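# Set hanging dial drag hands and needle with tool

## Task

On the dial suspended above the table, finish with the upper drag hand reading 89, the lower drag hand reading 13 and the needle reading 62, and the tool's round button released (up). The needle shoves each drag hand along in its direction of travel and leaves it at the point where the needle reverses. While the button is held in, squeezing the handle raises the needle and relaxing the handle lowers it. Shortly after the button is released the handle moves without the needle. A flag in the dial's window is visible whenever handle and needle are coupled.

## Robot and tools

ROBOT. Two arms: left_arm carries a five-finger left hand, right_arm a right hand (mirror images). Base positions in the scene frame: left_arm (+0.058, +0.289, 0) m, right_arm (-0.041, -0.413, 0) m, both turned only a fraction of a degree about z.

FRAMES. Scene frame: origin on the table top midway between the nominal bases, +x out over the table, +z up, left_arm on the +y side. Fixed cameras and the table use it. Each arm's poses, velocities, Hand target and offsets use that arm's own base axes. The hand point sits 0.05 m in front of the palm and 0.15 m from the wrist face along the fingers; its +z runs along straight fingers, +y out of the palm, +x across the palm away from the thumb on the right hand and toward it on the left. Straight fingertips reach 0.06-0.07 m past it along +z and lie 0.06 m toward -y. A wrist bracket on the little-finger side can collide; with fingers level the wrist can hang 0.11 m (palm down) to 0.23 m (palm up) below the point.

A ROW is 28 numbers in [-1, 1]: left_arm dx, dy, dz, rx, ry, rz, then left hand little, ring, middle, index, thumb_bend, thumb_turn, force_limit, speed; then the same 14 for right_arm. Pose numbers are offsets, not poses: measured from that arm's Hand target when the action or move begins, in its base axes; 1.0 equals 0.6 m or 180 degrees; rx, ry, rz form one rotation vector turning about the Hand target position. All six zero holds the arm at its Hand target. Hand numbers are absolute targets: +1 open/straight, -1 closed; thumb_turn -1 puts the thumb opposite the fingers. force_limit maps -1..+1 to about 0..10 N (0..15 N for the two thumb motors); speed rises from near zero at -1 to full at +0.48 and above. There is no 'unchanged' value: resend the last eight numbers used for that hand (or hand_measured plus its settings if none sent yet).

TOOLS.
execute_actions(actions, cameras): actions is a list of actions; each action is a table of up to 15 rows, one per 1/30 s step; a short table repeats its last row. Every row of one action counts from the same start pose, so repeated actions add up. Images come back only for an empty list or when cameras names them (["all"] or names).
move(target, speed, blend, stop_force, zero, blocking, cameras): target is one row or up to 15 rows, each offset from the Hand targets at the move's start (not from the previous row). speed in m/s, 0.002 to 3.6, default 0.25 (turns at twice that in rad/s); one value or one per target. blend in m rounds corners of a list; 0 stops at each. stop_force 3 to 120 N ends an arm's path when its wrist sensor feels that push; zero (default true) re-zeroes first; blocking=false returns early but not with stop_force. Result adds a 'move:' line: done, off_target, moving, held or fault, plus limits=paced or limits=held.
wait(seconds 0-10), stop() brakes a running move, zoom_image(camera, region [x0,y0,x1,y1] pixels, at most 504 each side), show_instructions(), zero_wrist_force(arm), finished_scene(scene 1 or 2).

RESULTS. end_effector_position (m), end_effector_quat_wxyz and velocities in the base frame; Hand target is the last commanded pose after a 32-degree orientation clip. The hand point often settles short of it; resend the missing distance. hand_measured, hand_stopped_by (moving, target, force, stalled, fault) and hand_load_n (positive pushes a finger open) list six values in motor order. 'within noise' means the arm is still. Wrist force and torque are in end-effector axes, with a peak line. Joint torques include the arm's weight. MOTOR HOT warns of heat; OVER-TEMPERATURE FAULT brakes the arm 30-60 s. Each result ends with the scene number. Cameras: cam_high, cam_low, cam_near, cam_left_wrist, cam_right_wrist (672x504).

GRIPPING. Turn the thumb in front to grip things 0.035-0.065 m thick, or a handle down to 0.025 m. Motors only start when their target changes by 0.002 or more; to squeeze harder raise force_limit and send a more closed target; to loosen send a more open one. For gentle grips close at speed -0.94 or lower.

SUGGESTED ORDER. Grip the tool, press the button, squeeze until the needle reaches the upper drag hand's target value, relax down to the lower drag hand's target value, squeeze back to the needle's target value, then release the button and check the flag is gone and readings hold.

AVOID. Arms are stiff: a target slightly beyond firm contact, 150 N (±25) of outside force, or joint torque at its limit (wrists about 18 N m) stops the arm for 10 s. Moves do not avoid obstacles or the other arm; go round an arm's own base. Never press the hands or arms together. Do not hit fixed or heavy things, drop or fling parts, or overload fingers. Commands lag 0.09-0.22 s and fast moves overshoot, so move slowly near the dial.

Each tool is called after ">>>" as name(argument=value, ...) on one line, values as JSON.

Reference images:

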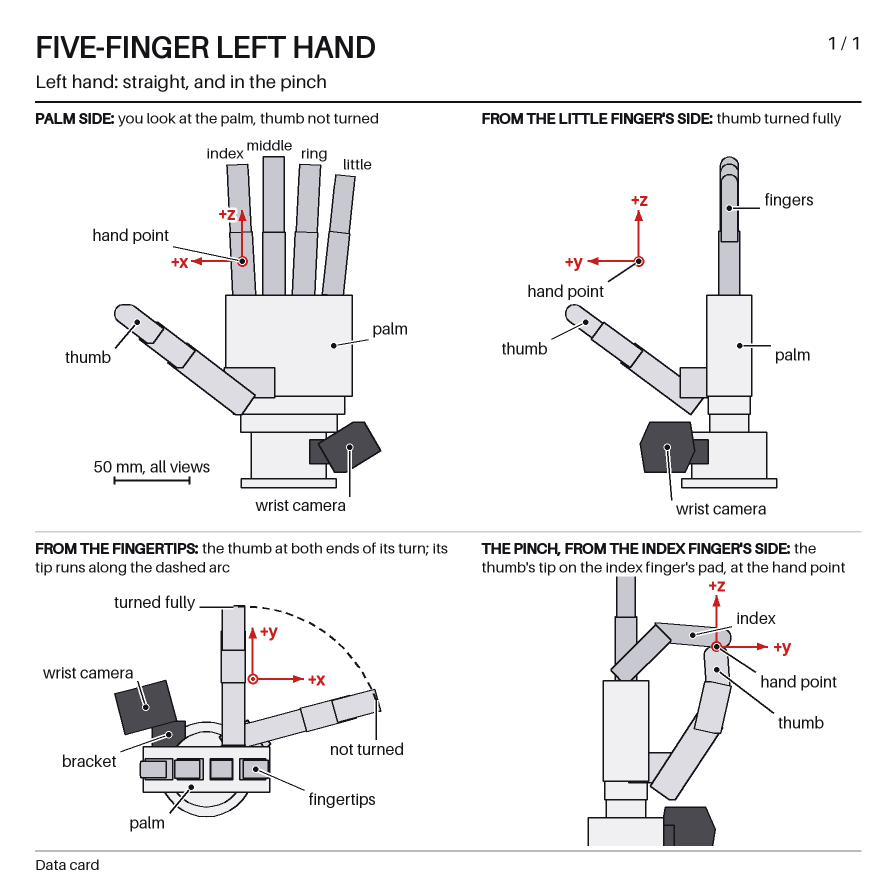

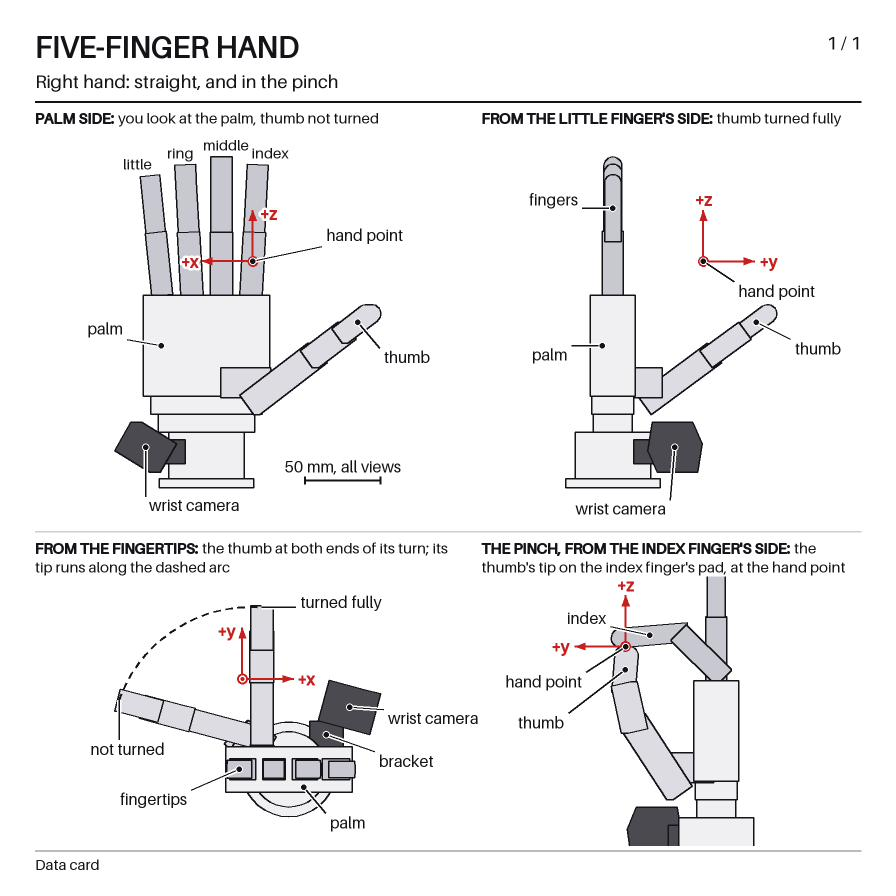

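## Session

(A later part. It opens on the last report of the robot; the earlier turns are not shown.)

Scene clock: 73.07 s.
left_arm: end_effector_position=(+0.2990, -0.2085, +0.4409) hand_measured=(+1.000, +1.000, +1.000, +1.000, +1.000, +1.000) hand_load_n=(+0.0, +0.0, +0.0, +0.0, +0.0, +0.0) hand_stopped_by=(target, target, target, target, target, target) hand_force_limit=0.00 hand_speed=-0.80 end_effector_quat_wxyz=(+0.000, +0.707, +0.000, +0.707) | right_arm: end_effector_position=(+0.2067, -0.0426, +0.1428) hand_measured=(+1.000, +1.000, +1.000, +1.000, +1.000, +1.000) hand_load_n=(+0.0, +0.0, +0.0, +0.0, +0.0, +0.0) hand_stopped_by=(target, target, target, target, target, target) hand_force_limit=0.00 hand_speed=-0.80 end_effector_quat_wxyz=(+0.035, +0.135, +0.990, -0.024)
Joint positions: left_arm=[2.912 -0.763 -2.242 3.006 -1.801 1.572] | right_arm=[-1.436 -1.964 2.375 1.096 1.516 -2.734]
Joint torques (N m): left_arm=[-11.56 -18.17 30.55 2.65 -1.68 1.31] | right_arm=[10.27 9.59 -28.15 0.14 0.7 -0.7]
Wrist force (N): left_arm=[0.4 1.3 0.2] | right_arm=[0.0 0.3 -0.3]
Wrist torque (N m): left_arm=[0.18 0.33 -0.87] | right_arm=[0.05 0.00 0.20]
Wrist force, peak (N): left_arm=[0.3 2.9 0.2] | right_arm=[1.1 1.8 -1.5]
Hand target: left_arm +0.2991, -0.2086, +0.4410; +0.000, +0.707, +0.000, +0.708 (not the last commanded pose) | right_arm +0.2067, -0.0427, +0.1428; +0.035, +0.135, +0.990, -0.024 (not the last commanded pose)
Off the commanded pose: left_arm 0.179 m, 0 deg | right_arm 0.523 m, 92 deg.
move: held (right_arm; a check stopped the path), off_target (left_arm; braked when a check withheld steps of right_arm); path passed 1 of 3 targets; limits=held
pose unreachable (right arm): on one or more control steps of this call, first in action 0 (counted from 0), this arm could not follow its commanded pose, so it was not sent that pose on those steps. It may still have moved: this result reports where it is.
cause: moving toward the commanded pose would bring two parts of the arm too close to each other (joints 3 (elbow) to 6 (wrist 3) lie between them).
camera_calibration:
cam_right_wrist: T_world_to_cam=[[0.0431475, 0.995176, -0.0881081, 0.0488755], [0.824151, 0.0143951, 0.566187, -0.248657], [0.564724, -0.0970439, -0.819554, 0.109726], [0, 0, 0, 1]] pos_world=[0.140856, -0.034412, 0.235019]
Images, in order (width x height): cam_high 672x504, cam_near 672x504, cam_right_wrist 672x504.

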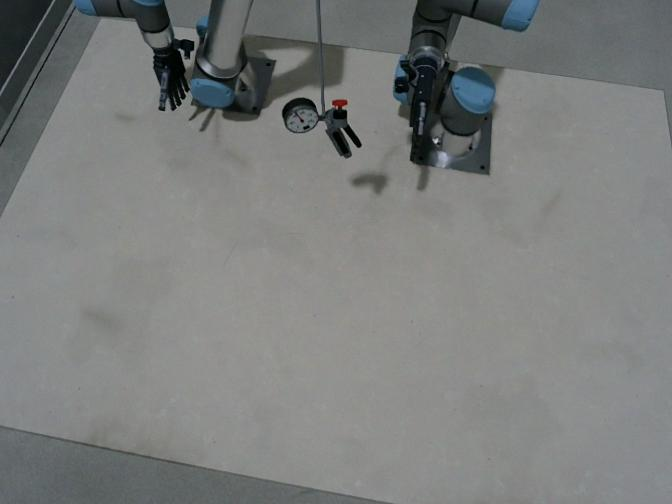

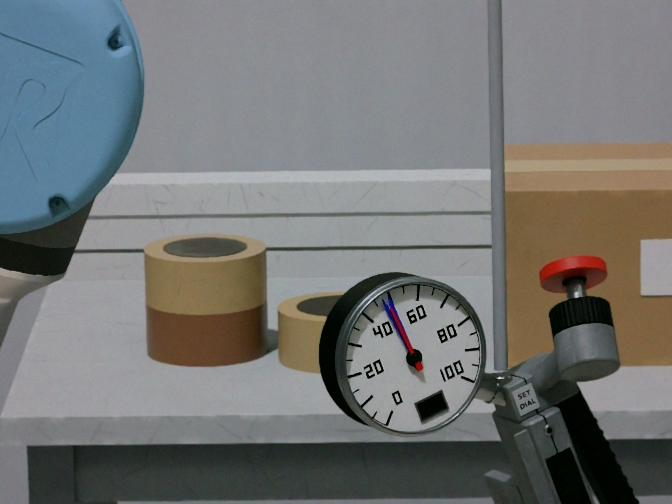

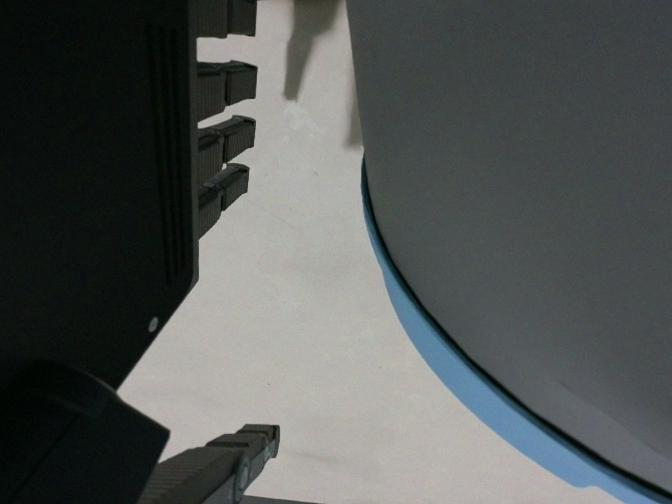

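>>> move(target=[[0.1,0.1,-0.03,0,0,0,1,1,1,1,1,1,0,-0.8,0.2555,0.1545,0.262,0,0,0,1,1,1,1,1,1,0,-0.8],[0.238,0.166,-0.068,0,0,0,1,1,1,1,1,1,0,-0.8,0.2555,0.405,0.429,0.0702,-0.2398,0.0554,1,1,1,1,1,1,0,-0.8],[0.238,0.166,-0.068,0,0,0,1,1,1,1,1,1,0,-0.8,0.218,0.665,0.545,0.1404,-0.4795,0.1107,1,1,1,1,1,1,0,-0.8]], blend=[0.03,0.03,0], speed=[0.2,0.25,0.25], cameras=["cam_high","cam_near","cam_right_wrist"])

>>> zoom_image(camera="cam_right_wrist", region=[200, 150, 500, 420])

Scene clock: 79.47 s.
left_arm: end_effector_position=(+0.4419, -0.1090, +0.4002) hand_measured=(+1.000, +1.000, +1.000, +1.000, +1.000, +1.000) hand_load_n=(+0.0, +0.0, +0.0, +0.0, -0.5, +0.0) hand_stopped_by=(target, target, target, target, target, target) hand_force_limit=0.00 hand_speed=-0.80 end_effector_quat_wxyz=(+0.000, +0.707, +0.000, +0.708) | right_arm: end_effector_position=(+0.3375, +0.3564, +0.4697) hand_measured=(+1.000, +1.000, +1.000, +1.000, +1.000, +1.000) hand_load_n=(+0.0, +0.0, +0.0, +0.0, +0.0, +0.0) hand_stopped_by=(target, target, target, target, target, target) hand_force_limit=0.00 hand_speed=-0.80 end_effector_quat_wxyz=(+0.669, -0.038, +0.689, +0.276)
Joint positions: left_arm=[3.632 -0.959 -2.289 3.249 -1.08 1.571] | right_arm=[0.427 -2.027 2.118 -0.138 1.553 -1.234]
Joint torques (N m): left_arm=[12.07 6.42 15.06 0.15 1.73 -1.22] | right_arm=[-7.04 -12.9 -33.91 -3.58 0.08 0.91]
Wrist force (N): left_arm=[0.2 1.7 0.2] | right_arm=[0.3 0.0 -0.3]
Wrist torque (N m): left_arm=[0.27 0.34 -0.92] | right_arm=[0.02 -0.03 0.01]
Wrist force, peak (N): left_arm=[0.7 1.9 0.1] | right_arm=[1.2 0.4 -1.3]
Hand target: left_arm +0.4419, -0.1090, +0.4002; +0.000, +0.707, +0.000, +0.708 | right_arm +0.3375, +0.3563, +0.4698; +0.669, -0.038, +0.689, +0.276
Off the commanded pose: left_arm 0.000 m, 0 deg | right_arm 0.000 m, 0 deg.
move: done
camera_calibration:
cam_right_wrist: T_world_to_cam=[[-0.401549, 0.909705, 0.105806, -0.23554], [-0.467915, -0.303096, 0.830173, -0.121937], [0.787283, 0.283846, 0.547373, -0.510339], [0, 0, 0, 1]] pos_world=[0.250144, 0.322171, 0.405496]
Images, in order (width x height): cam_high 672x504, cam_near 672x504, cam_right_wrist 672x504.

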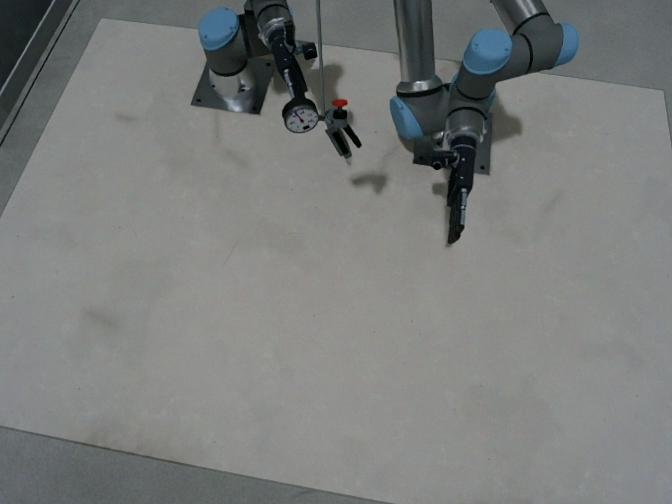

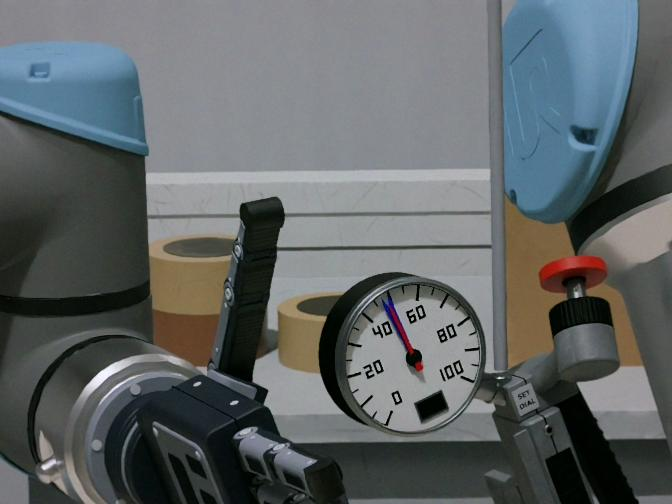

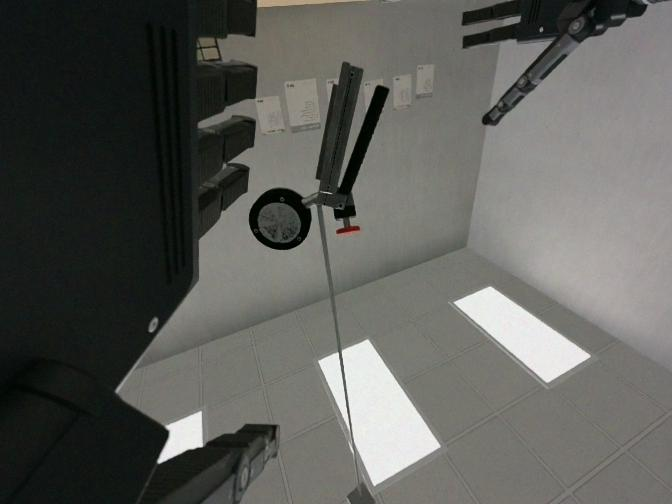

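Scaled by 1.680.

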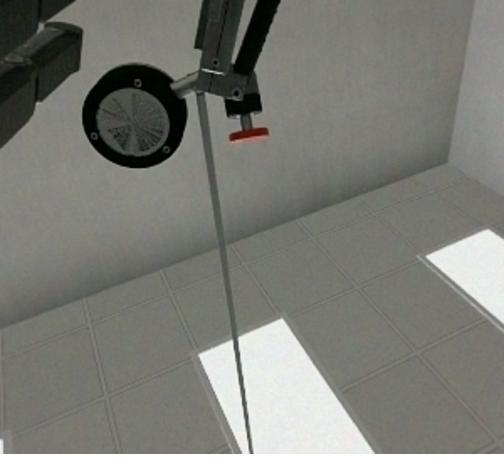

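>>> zoom_image(camera="cam_right_wrist", region=[240, 50, 410, 250])

Scaled by 2.520.

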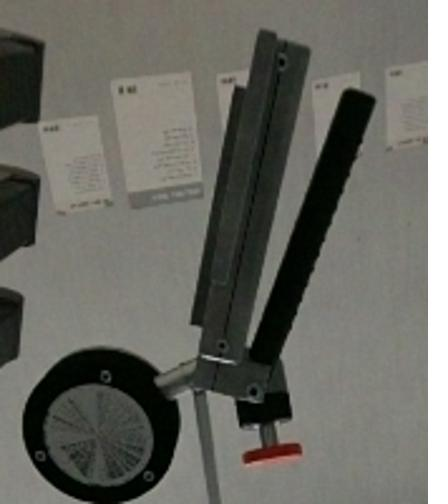

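>>> move(target=[0,0,0,0,0,0,1,1,1,1,1,1,0,-0.8,0.033,0.083,-0.1,0,0,0,1,1,1,1,1,1,0,-0.8], speed=0.2, cameras=["cam_right_wrist","cam_near"])

>>> zoom_image(camera="cam_right_wrist", region=[200, 100, 500, 420])

Scene clock: 82.20 s.
left_arm: end_effector_position=(+0.4419, -0.1090, +0.4002) hand_measured=(+1.000, +1.000, +1.000, +1.000, +1.000, +1.000) hand_load_n=(+0.0, +0.0, +0.0, +0.0, +0.0, +0.0) hand_stopped_by=(target, target, target, target, target, target) hand_force_limit=0.00 hand_speed=-0.80 end_effector_quat_wxyz=(+0.000, +0.707, +0.000, +0.708) | right_arm: end_effector_position=(+0.3573, +0.4061, +0.4098) hand_measured=(+1.000, +1.000, +1.000, +1.000, +1.000, +1.000) hand_load_n=(+0.0, +0.0, +0.0, +0.0, -0.5, +0.5) hand_stopped_by=(target, target, target, target, target, target) hand_force_limit=0.00 hand_speed=-0.80 end_effector_quat_wxyz=(+0.669, -0.038, +0.689, +0.276)
Joint positions: left_arm=[3.632 -0.959 -2.289 3.249 -1.08 1.571] | right_arm=[0.571 -1.828 2.152 -0.372 1.696 -1.241]
Joint torques (N m): left_arm=[11.84 5.47 14.88 0.07 1.78 -0.5] | right_arm=[-8.74 -1.54 -32.95 -3.01 0.8 0.71]
Wrist force (N): left_arm=[0.2 1.5 0.3] | right_arm=[0.6 0.1 -0.5]
Wrist torque (N m): left_arm=[0.25 0.34 -0.92] | right_arm=[0.11 -0.05 0.26]
Wrist force, peak (N): left_arm=[0.4 1.7 0.2] | right_arm=[2.0 0.2 0.0]
Hand target: left_arm +0.4419, -0.1090, +0.4002; +0.000, +0.707, +0.000, +0.708 | right_arm +0.3573, +0.4061, +0.4098; +0.669, -0.038, +0.689, +0.276
Off the commanded pose: left_arm 0.000 m, 0 deg | right_arm 0.000 m, 0 deg.
move: done
camera_calibration:
cam_right_wrist: T_world_to_cam=[[-0.401632, 0.909676, 0.105737, -0.266508], [-0.468189, -0.303185, 0.829987, -0.0477613], [0.787077, 0.283845, 0.547669, -0.507376], [0, 0, 0, 1]] pos_world=[0.269945, 0.371971, 0.345695]
Images, in order (width x height): cam_near 672x504, cam_right_wrist 672x504.

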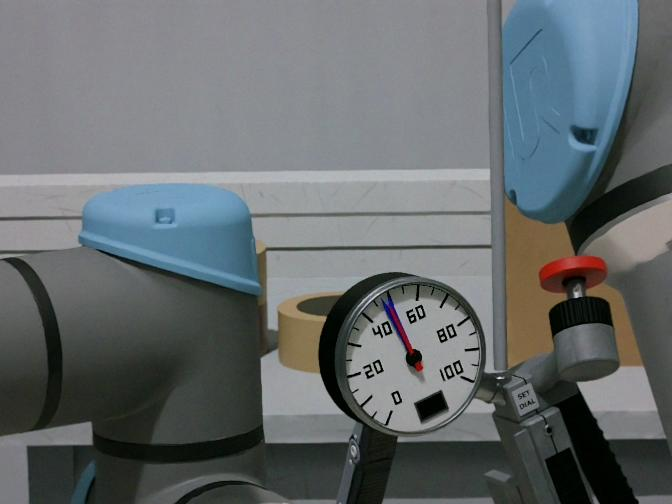

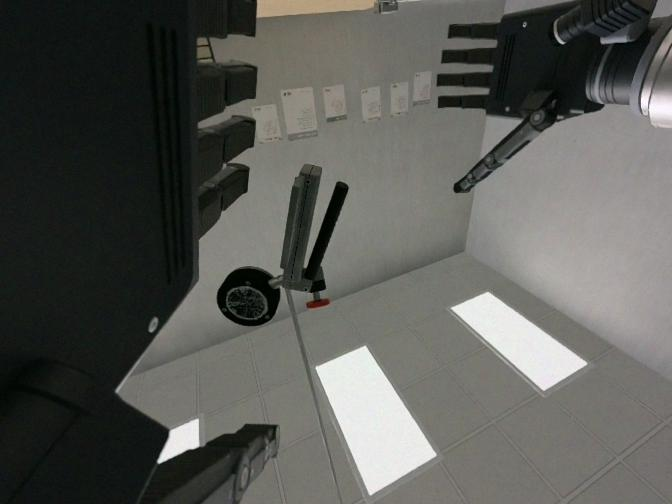

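Scaled by 1.575.

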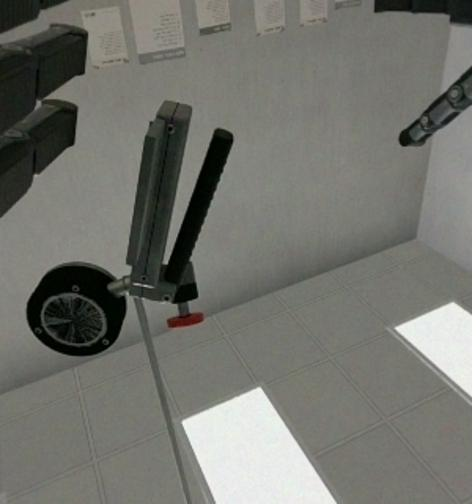

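>>> zoom_image(camera="cam_right_wrist", region=[210, 150, 360, 330])

Scaled by 2.800.

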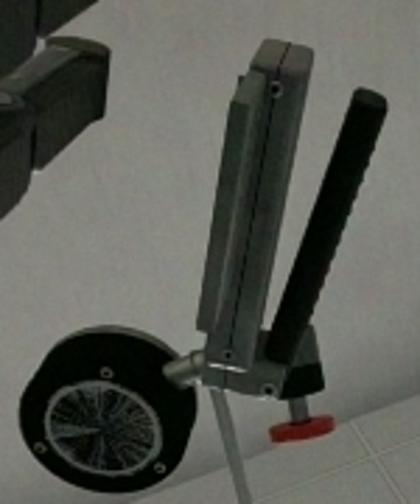

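>>> move(target=[0,0,0,0,0,0,1,1,1,1,1,1,0,-0.8,0.1025,0.0177,0.1263,0,0,0,1,1,1,1,1,0.8,0,-0.5], speed=0.15, cameras=["cam_right_wrist","cam_near","cam_high"])

>>> zoom_image(camera="cam_right_wrist", region=[200, 50, 440, 300])

>>> zoom_image(camera="cam_high", region=[250, 60, 380, 190])

Scene clock: 93.13 s.
left_arm: end_effector_position=(+0.4419, -0.1090, +0.4002) hand_measured=(+1.000, +1.000, +1.000, +1.000, +1.000, +1.000) hand_load_n=(+0.0, +0.0, +0.0, +0.0, +0.0, -0.5) hand_stopped_by=(target, target, target, target, target, target) hand_force_limit=0.00 hand_speed=-0.80 end_effector_quat_wxyz=(+0.000, +0.707, +0.000, +0.708) | right_arm: end_effector_position=(+0.4189, +0.4167, +0.4855) hand_measured=(+1.000, +1.000, +1.000, +1.000, +1.000, +0.800) hand_load_n=(+0.0, +0.0, +0.0, +0.0, +0.0, +0.0) hand_stopped_by=(target, target, target, target, target, target) hand_force_limit=0.00 hand_speed=-0.50 end_effector_quat_wxyz=(+0.669, -0.038, +0.689, +0.275)
Joint positions: left_arm=[3.632 -0.959 -2.289 3.249 -1.08 1.571] | right_arm=[0.495 -1.75 1.895 -0.192 1.621 -1.237]
Joint torques (N m): left_arm=[11.49 5.9 15.19 0.48 1.65 1.19] | right_arm=[13.5 -23.94 -24.7 -3.11 0.18 -0.65]
Wrist force (N): left_arm=[0.1 1.4 0.2] | right_arm=[0.6 0.3 -0.5]
Wrist torque (N m): left_arm=[0.23 0.36 -0.91] | right_arm=[0.06 -0.08 0.23]
Wrist force, peak (N): left_arm=[0.1 1.8 0.5] | right_arm=[1.7 0.1 -1.2]
Hand target: left_arm +0.4419, -0.1090, +0.4002; +0.000, +0.707, +0.000, +0.708 | right_arm +0.4188, +0.4168, +0.4856; +0.669, -0.038, +0.689, +0.276
Off the commanded pose: left_arm 0.000 m, 0 deg | right_arm 0.000 m, 0 deg.
move: done
camera_calibration:
cam_right_wrist: T_world_to_cam=[[-0.401344, 0.909792, 0.105835, -0.259585], [-0.468259, -0.303117, 0.829972, -0.0784506], [0.787183, 0.283546, 0.547673, -0.600195], [0, 0, 0, 1]] pos_world=[0.331545, 0.382572, 0.421295]
Images, in order (width x height): cam_high 672x504, cam_near 672x504, cam_right_wrist 672x504.

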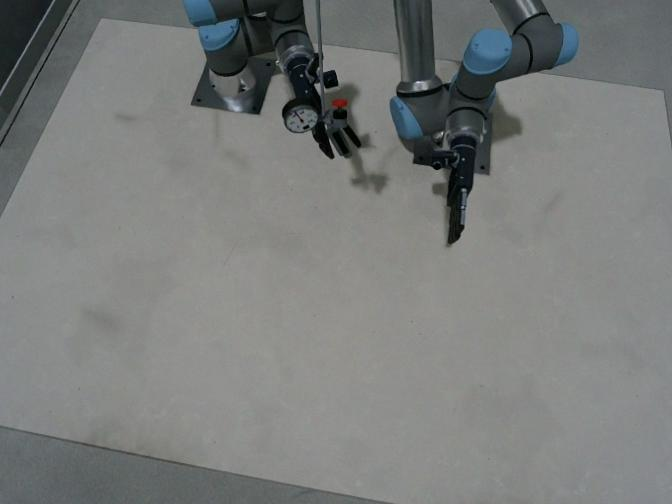

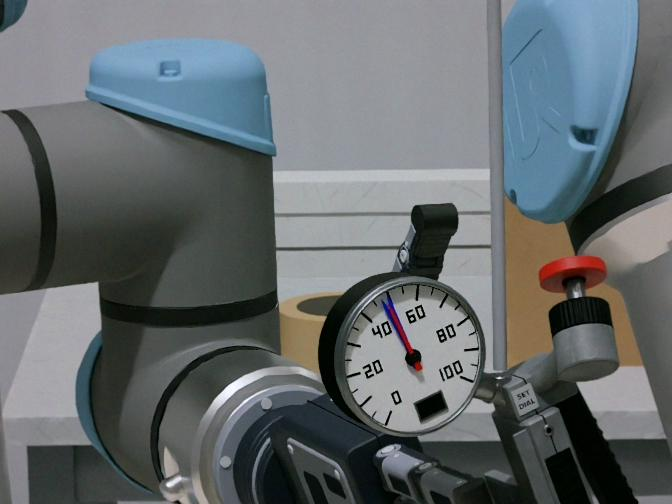

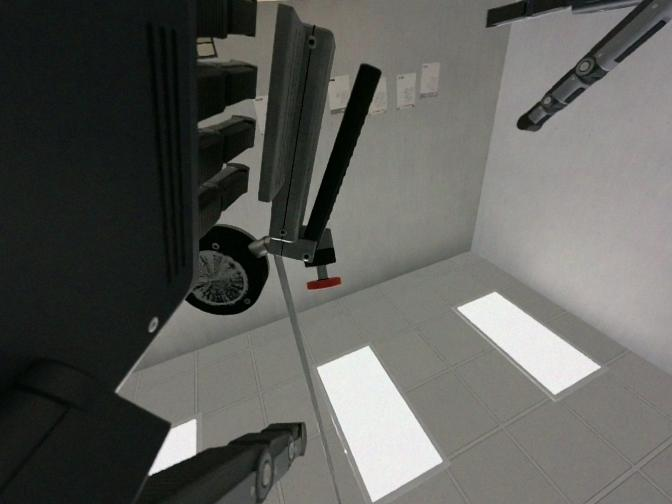

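Scaled by 2.016.

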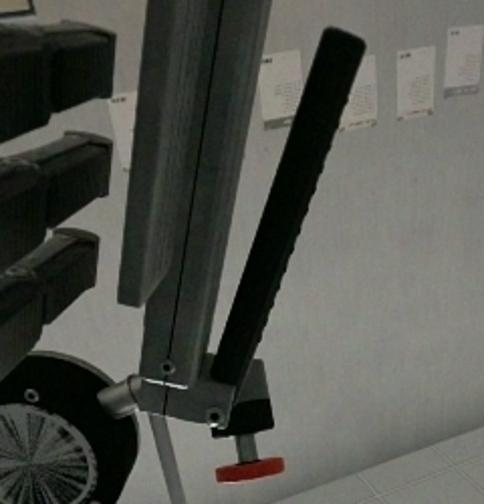

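Scaled by 3.877.

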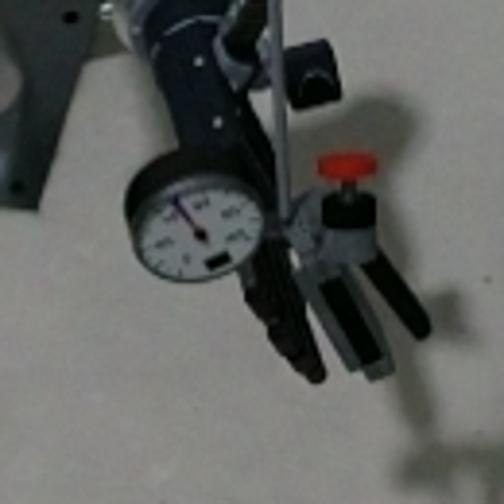

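>>> move(target=[0,0,0,0,0,0,1,1,1,1,1,1,0,-0.8,0.0872,0.0488,0.007,0,0,0,1,1,1,1,1,0.8,0,-0.5], speed=0.08, stop_force=10, cameras=["cam_right_wrist","cam_near","cam_high"])

>>> zoom_image(camera="cam_high", region=[250, 60, 380, 190])

Scene clock: 98.47 s.
left_arm: end_effector_position=(+0.4419, -0.1090, +0.4002) hand_measured=(+1.000, +1.000, +1.000, +1.000, +1.000, +1.000) hand_load_n=(+0.0, +0.0, +0.0, +0.0, +0.0, +0.0) hand_stopped_by=(target, target, target, target, target, target) hand_force_limit=0.00 hand_speed=-0.80 end_effector_quat_wxyz=(+0.000, +0.707, +0.000, +0.708) | right_arm: end_effector_position=(+0.4712, +0.4460, +0.4898) hand_measured=(+1.000, +1.000, +1.000, +1.000, +1.000, +0.800) hand_load_n=(+0.5, +0.0, +0.0, +0.0, +0.0, +0.0) hand_stopped_by=(target, target, target, target, target, target) hand_force_limit=0.00 hand_speed=-0.50 end_effector_quat_wxyz=(+0.669, -0.038, +0.689, +0.276)
Joint positions: left_arm=[3.632 -0.959 -2.289 3.249 -1.08 1.571] | right_arm=[0.498 -1.607 1.757 -0.198 1.623 -1.237]
Joint torques (N m): left_arm=[12.95 5.6 15 0.67 1.52 1.19] | right_arm=[6.61 -29.81 -11.4 -0.14 -0.26 -0.63]
Wrist force (N): left_arm=[0.0 1.3 0.3] | right_arm=[0.7 0.5 -0.3]
Wrist torque (N m): left_arm=[0.22 0.38 -0.92] | right_arm=[0.11 -0.09 0.25]
Wrist force, peak (N): left_arm=[0.0 1.8 0.6] | right_arm=[0.6 0.1 -1.2]
Hand target: left_arm +0.4419, -0.1090, +0.4002; +0.000, +0.707, +0.000, +0.708 | right_arm +0.4712, +0.4460, +0.4898; +0.669, -0.038, +0.689, +0.276
Off the commanded pose: left_arm 0.000 m, 0 deg | right_arm 0.000 m, 0 deg.
move: done
camera_calibration:
cam_right_wrist: T_world_to_cam=[[-0.401484, 0.909734, 0.105808, -0.265617], [-0.468313, -0.3032, 0.829911, -0.0485672], [0.787079, 0.283645, 0.54777, -0.65207], [0, 0, 0, 1]] pos_world=[0.383845, 0.411872, 0.425595]
Images, in order (width x height): cam_high 672x504, cam_near 672x504, cam_right_wrist 672x504.

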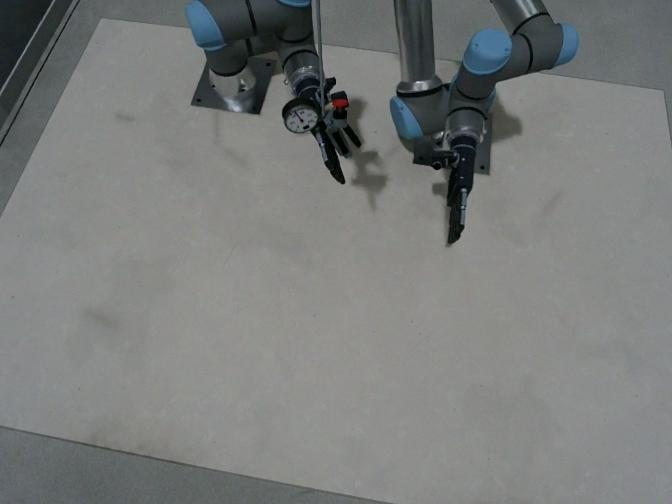

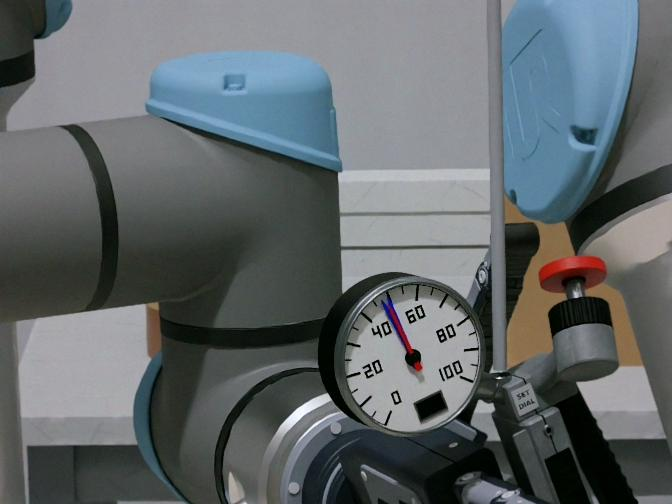

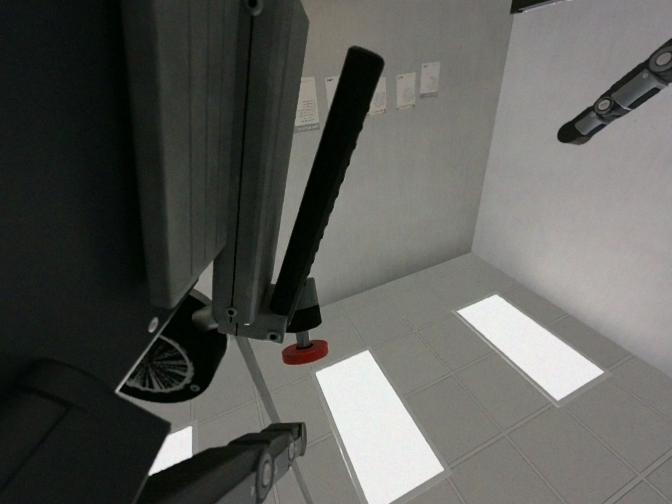

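Scaled by 3.877.

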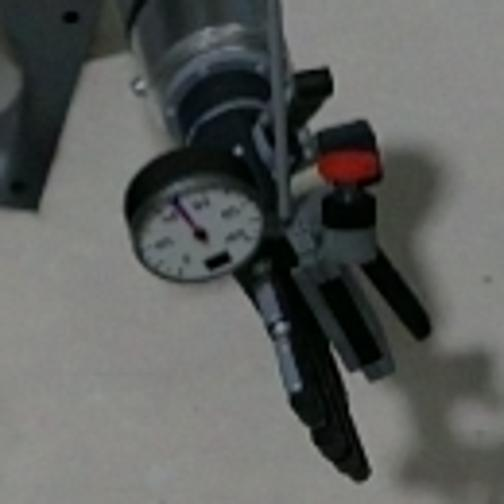

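>>> move(target=[0,0,0,0,0,0,1,1,1,1,1,1,0,-0.8,0.045,0.0216,0.0024,0,0,0,1,1,1,1,1,0.8,0,-0.5], speed=0.05, stop_force=8, cameras=["cam_right_wrist","cam_near","cam_high"])

>>> zoom_image(camera="cam_near", region=[440, 200, 672, 504])

>>> zoom_image(camera="cam_right_wrist", region=[100, 200, 400, 504])

Scene clock: 102.07 s.
left_arm: end_effector_position=(+0.4419, -0.1090, +0.4002) hand_measured=(+1.000, +1.000, +1.000, +1.000, +1.000, +1.000) hand_load_n=(+0.0, +0.0, +0.0, +0.0, +0.0, +0.0) hand_stopped_by=(target, target, target, target, target, target) hand_force_limit=0.00 hand_speed=-0.80 end_effector_quat_wxyz=(+0.000, +0.707, +0.000, +0.708) | right_arm: end_effector_position=(+0.4982, +0.4590, +0.4912) hand_measured=(+1.000, +1.000, +1.000, +1.000, +1.000, +0.800) hand_load_n=(+0.0, +0.0, +0.0, +0.0, +0.0, +0.0) hand_stopped_by=(target, target, target, target, target, target) hand_force_limit=0.00 hand_speed=-0.50 end_effector_quat_wxyz=(+0.669, -0.038, +0.689, +0.276)
Joint positions: left_arm=[3.632 -0.959 -2.289 3.249 -1.08 1.571] | right_arm=[0.494 -1.538 1.685 -0.194 1.62 -1.237]
Joint torques (N m): left_arm=[11.87 5.61 14.76 0.74 1.45 1.4] | right_arm=[5.69 -33.71 -11.95 -3.07 0.53 0.95]
Wrist force (N): left_arm=[-0.1 1.5 0.3] | right_arm=[0.6 0.1 -0.3]
Wrist torque (N m): left_arm=[0.23 0.39 -0.93] | right_arm=[0.08 -0.08 0.26]
Wrist force, peak (N): left_arm=[0.0 1.7 0.5] | right_arm=[0.9 0.2 -1.0]
Hand target: left_arm +0.4419, -0.1090, +0.4002; +0.000, +0.707, +0.000, +0.708 | right_arm +0.4982, +0.4590, +0.4913; +0.669, -0.038, +0.689, +0.276
Off the commanded pose: left_arm 0.000 m, 0 deg | right_arm 0.000 m, 0 deg.
move: done
camera_calibration:
cam_right_wrist: T_world_to_cam=[[-0.401428, 0.909768, 0.10573, -0.266766], [-0.468289, -0.303085, 0.829967, -0.033309], [0.787122, 0.28366, 0.547701, -0.677824], [0, 0, 0, 1]] pos_world=[0.410845, 0.424871, 0.427095]
Images, in order (width x height): cam_high 672x504, cam_near 672x504, cam_right_wrist 672x504.

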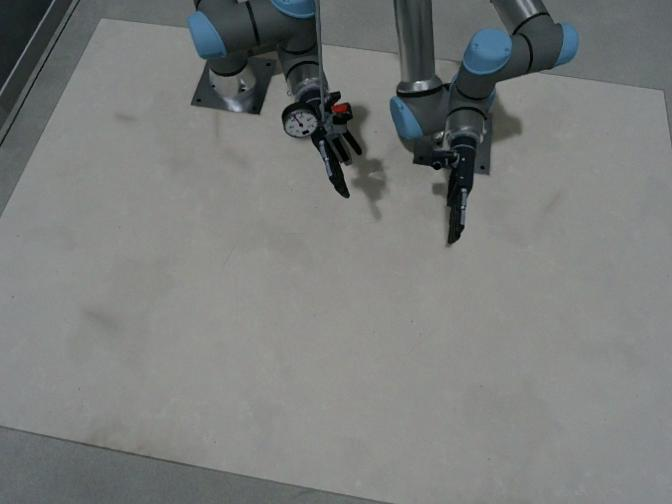

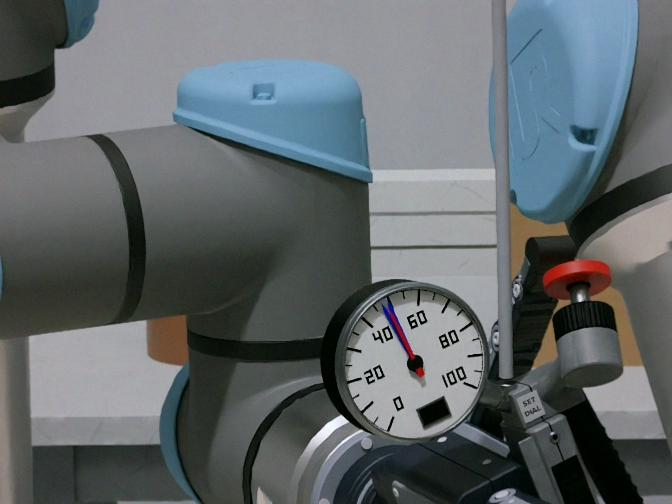

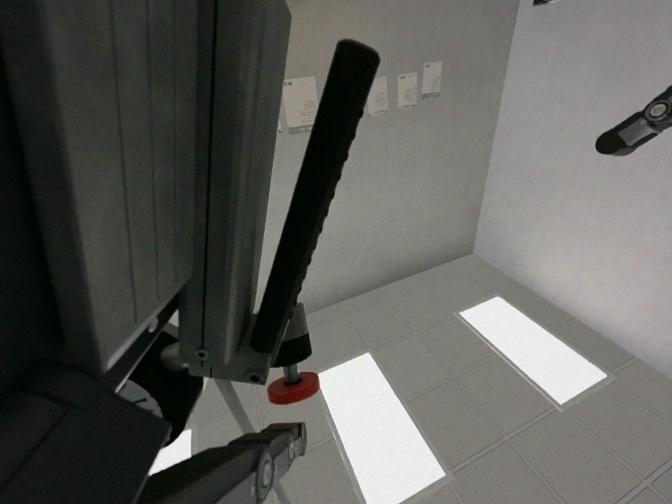

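Scaled by 1.658.

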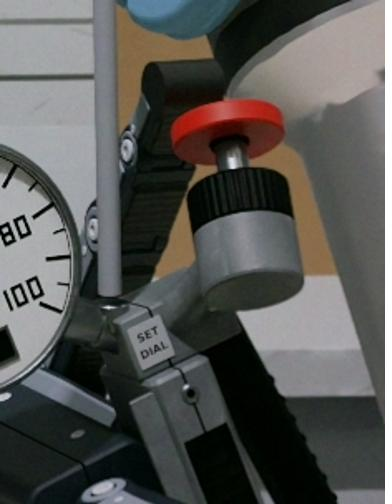

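Scaled by 1.658.

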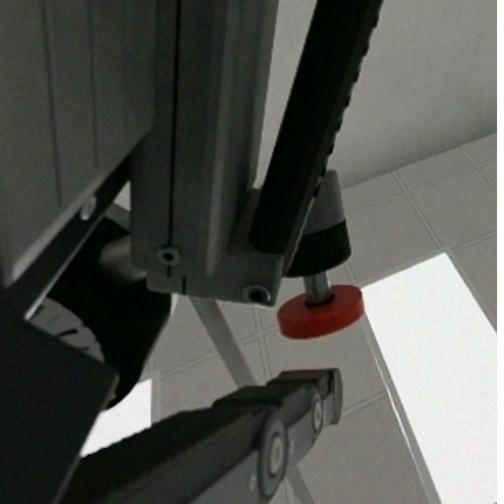

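>>> zoom_image(camera="cam_right_wrist", region=[0, 0, 400, 400])

>>> zoom_image(camera="cam_high", region=[270, 80, 370, 200])

Scaled by 1.260.

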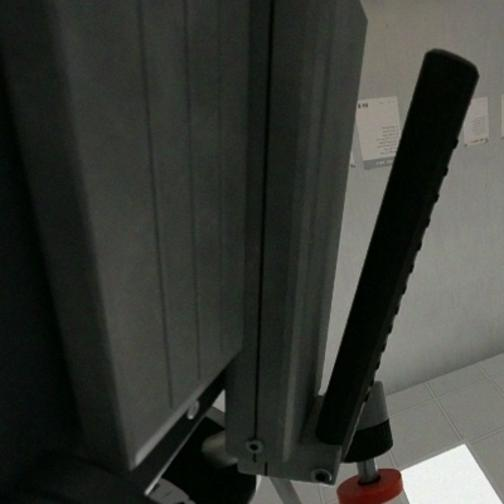

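Scaled by 4.200.

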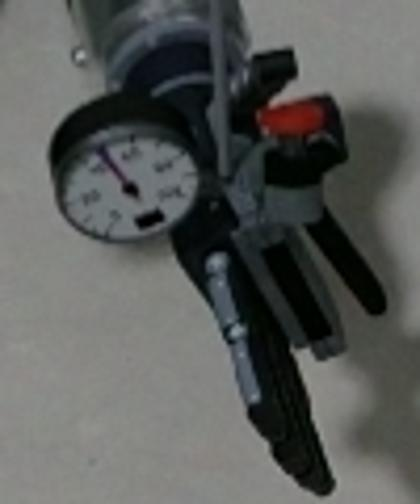

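>>> move(target=[[0,0,0,0,0,0,1,1,1,1,1,1,0,-0.8,-0.03,-0.0144,-0.0016,0,0,0,1,1,1,1,1,0.8,0,-0.5],[0,0,0,0,0,0,1,1,1,1,1,1,0,-0.8,-0.028,-0.0207,0.0172,0,0,0,1,1,1,1,1,0.74,0,-0.5],[0,0,0,0,0,0,1,1,1,1,1,1,0,-0.8,0.0005,-0.007,0.0187,0,0,0,1,1,1,1,1,0.74,0,-0.5]], speed=0.05, cameras=["cam_right_wrist","cam_near","cam_high"])

>>> zoom_image(camera="cam_near", region=[440, 200, 672, 504])

>>> zoom_image(camera="cam_right_wrist", region=[100, 200, 400, 504])

Scene clock: 117.83 s.
left_arm: end_effector_position=(+0.4419, -0.1090, +0.4002) hand_measured=(+1.000, +1.000, +1.000, +1.000, +1.000, +1.000) hand_load_n=(+0.0, +0.0, +0.0, +0.0, +0.0, +0.0) hand_stopped_by=(target, target, target, target, target, target) hand_force_limit=0.00 hand_speed=-0.80 end_effector_quat_wxyz=(+0.000, +0.707, +0.000, +0.708) | right_arm: end_effector_position=(+0.4985, +0.4548, +0.5025) hand_measured=(+1.000, +1.000, +1.000, +1.000, +1.000, +0.740) hand_load_n=(+0.0, +0.0, +0.5, -0.5, -0.5, +0.0) hand_stopped_by=(target, target, target, target, target, target) hand_force_limit=0.00 hand_speed=-0.50 end_effector_quat_wxyz=(+0.669, -0.038, +0.689, +0.276)
Joint positions: left_arm=[3.632 -0.959 -2.289 3.249 -1.08 1.571] | right_arm=[0.485 -1.548 1.666 -0.166 1.61 -1.237]
Joint torques (N m): left_arm=[11.13 4.97 14.51 1.53 1.24 1.12] | right_arm=[-10.22 -33.55 -11.41 0.25 -0.55 1.02]
Wrist force (N): left_arm=[0.1 1.2 0.3] | right_arm=[0.7 0.2 -0.6]
Wrist torque (N m): left_arm=[0.21 0.36 -0.91] | right_arm=[0.12 -0.08 0.26]
Wrist force, peak (N): left_arm=[0.1 1.8 0.4] | right_arm=[1.1 0.4 -0.4]
Hand target: left_arm +0.4419, -0.1090, +0.4002; +0.000, +0.707, +0.000, +0.708 | right_arm +0.4985, +0.4548, +0.5025; +0.669, -0.038, +0.689, +0.276
Off the commanded pose: left_arm 0.000 m, 0 deg | right_arm 0.000 m, 0 deg.
move: done
camera_calibration:
cam_right_wrist: T_world_to_cam=[[-0.401516, 0.909722, 0.105785, -0.263938], [-0.468351, -0.303213, 0.829885, -0.0435747], [0.787041, 0.283667, 0.547814, -0.683101], [0, 0, 0, 1]] pos_world=[0.411245, 0.420672, 0.438295]
Images, in order (width x height): cam_high 672x504, cam_near 672x504, cam_right_wrist 672x504.

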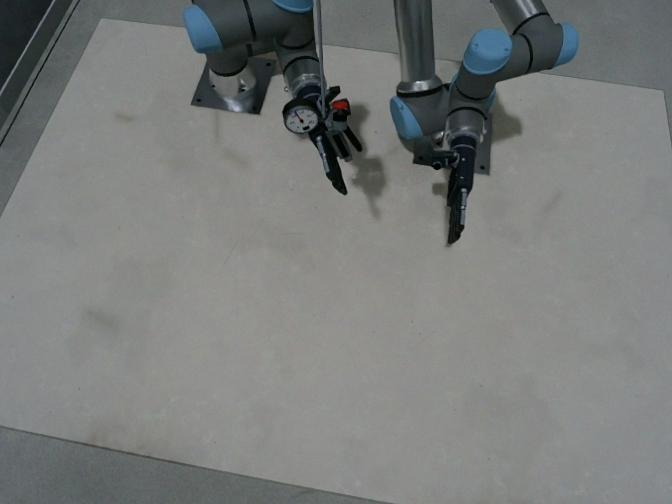

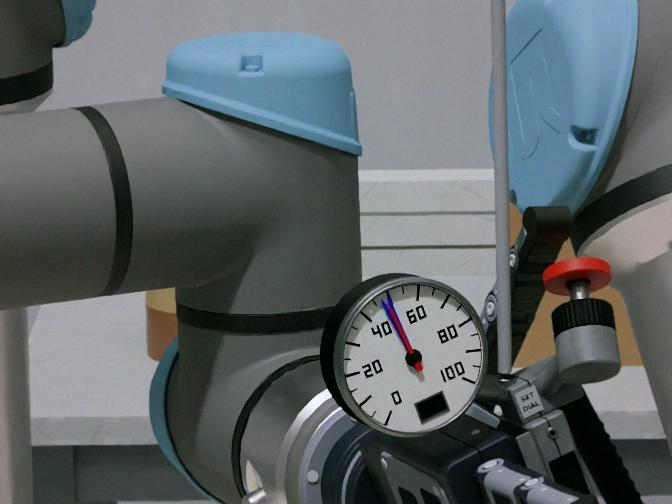

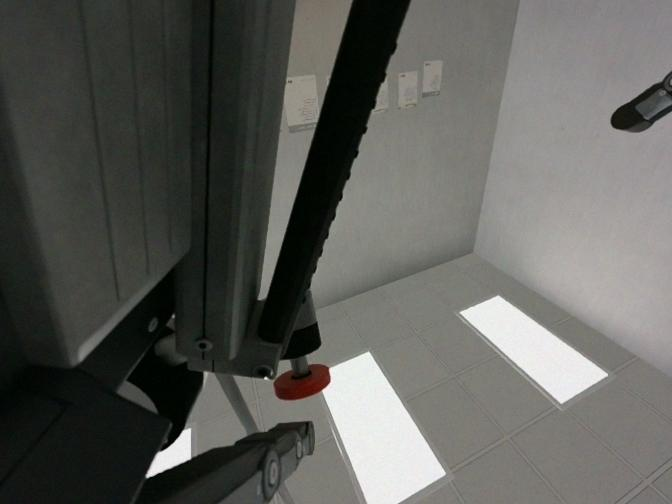

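Scaled by 1.658.

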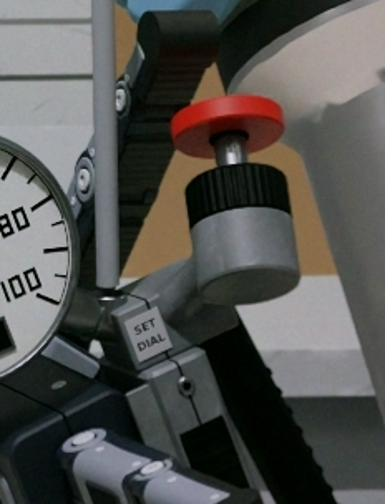

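Scaled by 1.658.

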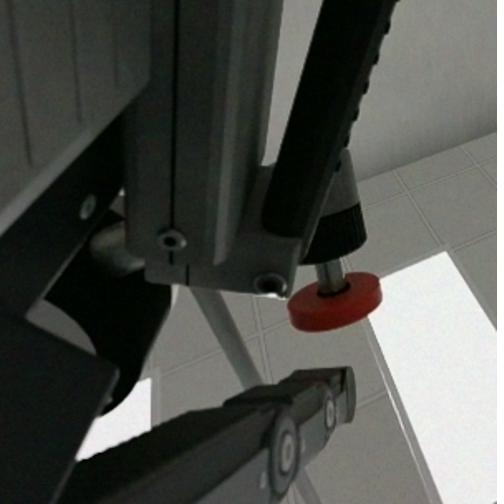

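>>> move(target=[[0,0,0,0,0,0,1,1,1,1,1,1,0,-0.8,-0.0028,0.0057,0.0022,0,0,0,1,1,1,1,1,0.74,0,-0.5],[0,0,0,0,0,0,1,1,1,1,1,1,0,-0.8,-0.0028,0.0057,0.0022,0,0,0,1,1,1,1,0.75,0.74,0.2,-0.8]], speed=0.05, cameras=["cam_right_wrist","cam_near"])

>>> zoom_image(camera="cam_near", region=[440, 200, 672, 504])

>>> zoom_image(camera="cam_right_wrist", region=[100, 200, 400, 504])

Scene clock: 121.57 s.
left_arm: end_effector_position=(+0.4419, -0.1090, +0.4002) hand_measured=(+1.000, +1.000, +1.000, +1.000, +1.000, +1.000) hand_load_n=(+0.0, +0.0, +0.0, +0.0, +0.0, +0.0) hand_stopped_by=(target, target, target, target, target, target) hand_force_limit=0.00 hand_speed=-0.80 end_effector_quat_wxyz=(+0.000, +0.707, +0.000, +0.708) | right_arm: end_effector_position=(+0.4968, +0.4582, +0.5038) hand_measured=(+1.000, +1.000, +1.000, +1.000, +0.750, +0.740) hand_load_n=(+0.0, +0.0, +0.0, +0.0, +0.0, +0.0) hand_stopped_by=(target, target, target, target, target, target) hand_force_limit=0.20 hand_speed=-0.80 end_effector_quat_wxyz=(+0.669, -0.038, +0.689, +0.276)
Joint positions: left_arm=[3.632 -0.959 -2.289 3.249 -1.08 1.571] | right_arm=[0.494 -1.546 1.66 -0.162 1.62 -1.237]
Joint torques (N m): left_arm=[11.09 5.93 15.95 1.52 1.28 1.32] | right_arm=[-11.96 -28.24 -12.22 -3.39 -0.51 0.04]
Wrist force (N): left_arm=[0.1 1.3 0.4] | right_arm=[0.8 0.0 -0.5]
Wrist torque (N m): left_arm=[0.22 0.37 -0.92] | right_arm=[0.08 -0.11 0.27]
Wrist force, peak (N): left_arm=[0.2 1.7 0.5] | right_arm=[0.8 0.4 -0.7]
Hand target: left_arm +0.4419, -0.1090, +0.4002; +0.000, +0.707, +0.000, +0.708 | right_arm +0.4968, +0.4582, +0.5038; +0.669, -0.038, +0.689, +0.276
Off the commanded pose: left_arm 0.000 m, 0 deg | right_arm 0.000 m, 0 deg.
move: done
camera_calibration:
cam_right_wrist: T_world_to_cam=[[-0.401484, 0.909734, 0.105808, -0.267919], [-0.468313, -0.3032, 0.829911, -0.0444981], [0.787079, 0.283645, 0.54777, -0.683348], [0, 0, 0, 1]] pos_world=[0.409445, 0.424072, 0.439595]
Images, in order (width x height): cam_near 672x504, cam_right_wrist 672x504.

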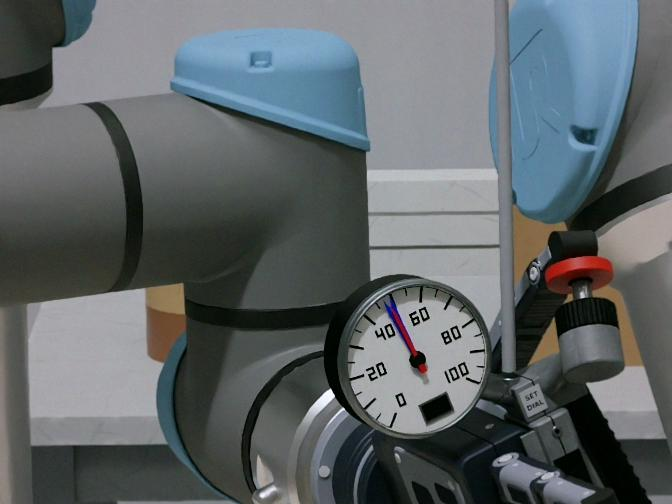

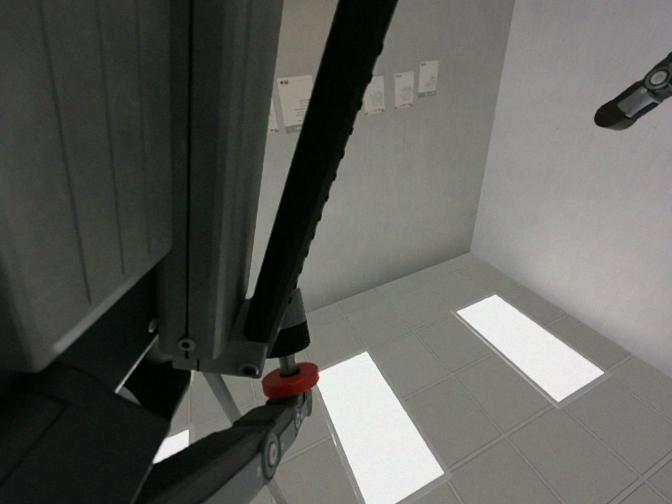

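Scaled by 1.658.

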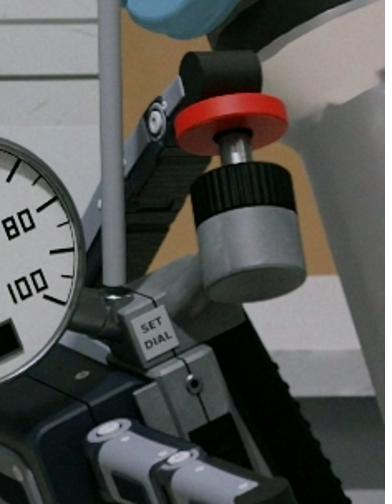

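Scaled by 1.658.

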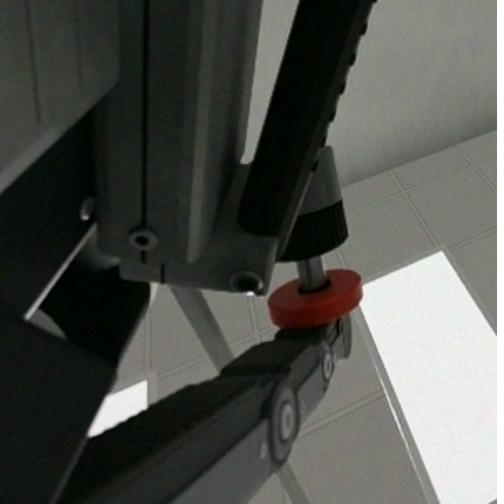

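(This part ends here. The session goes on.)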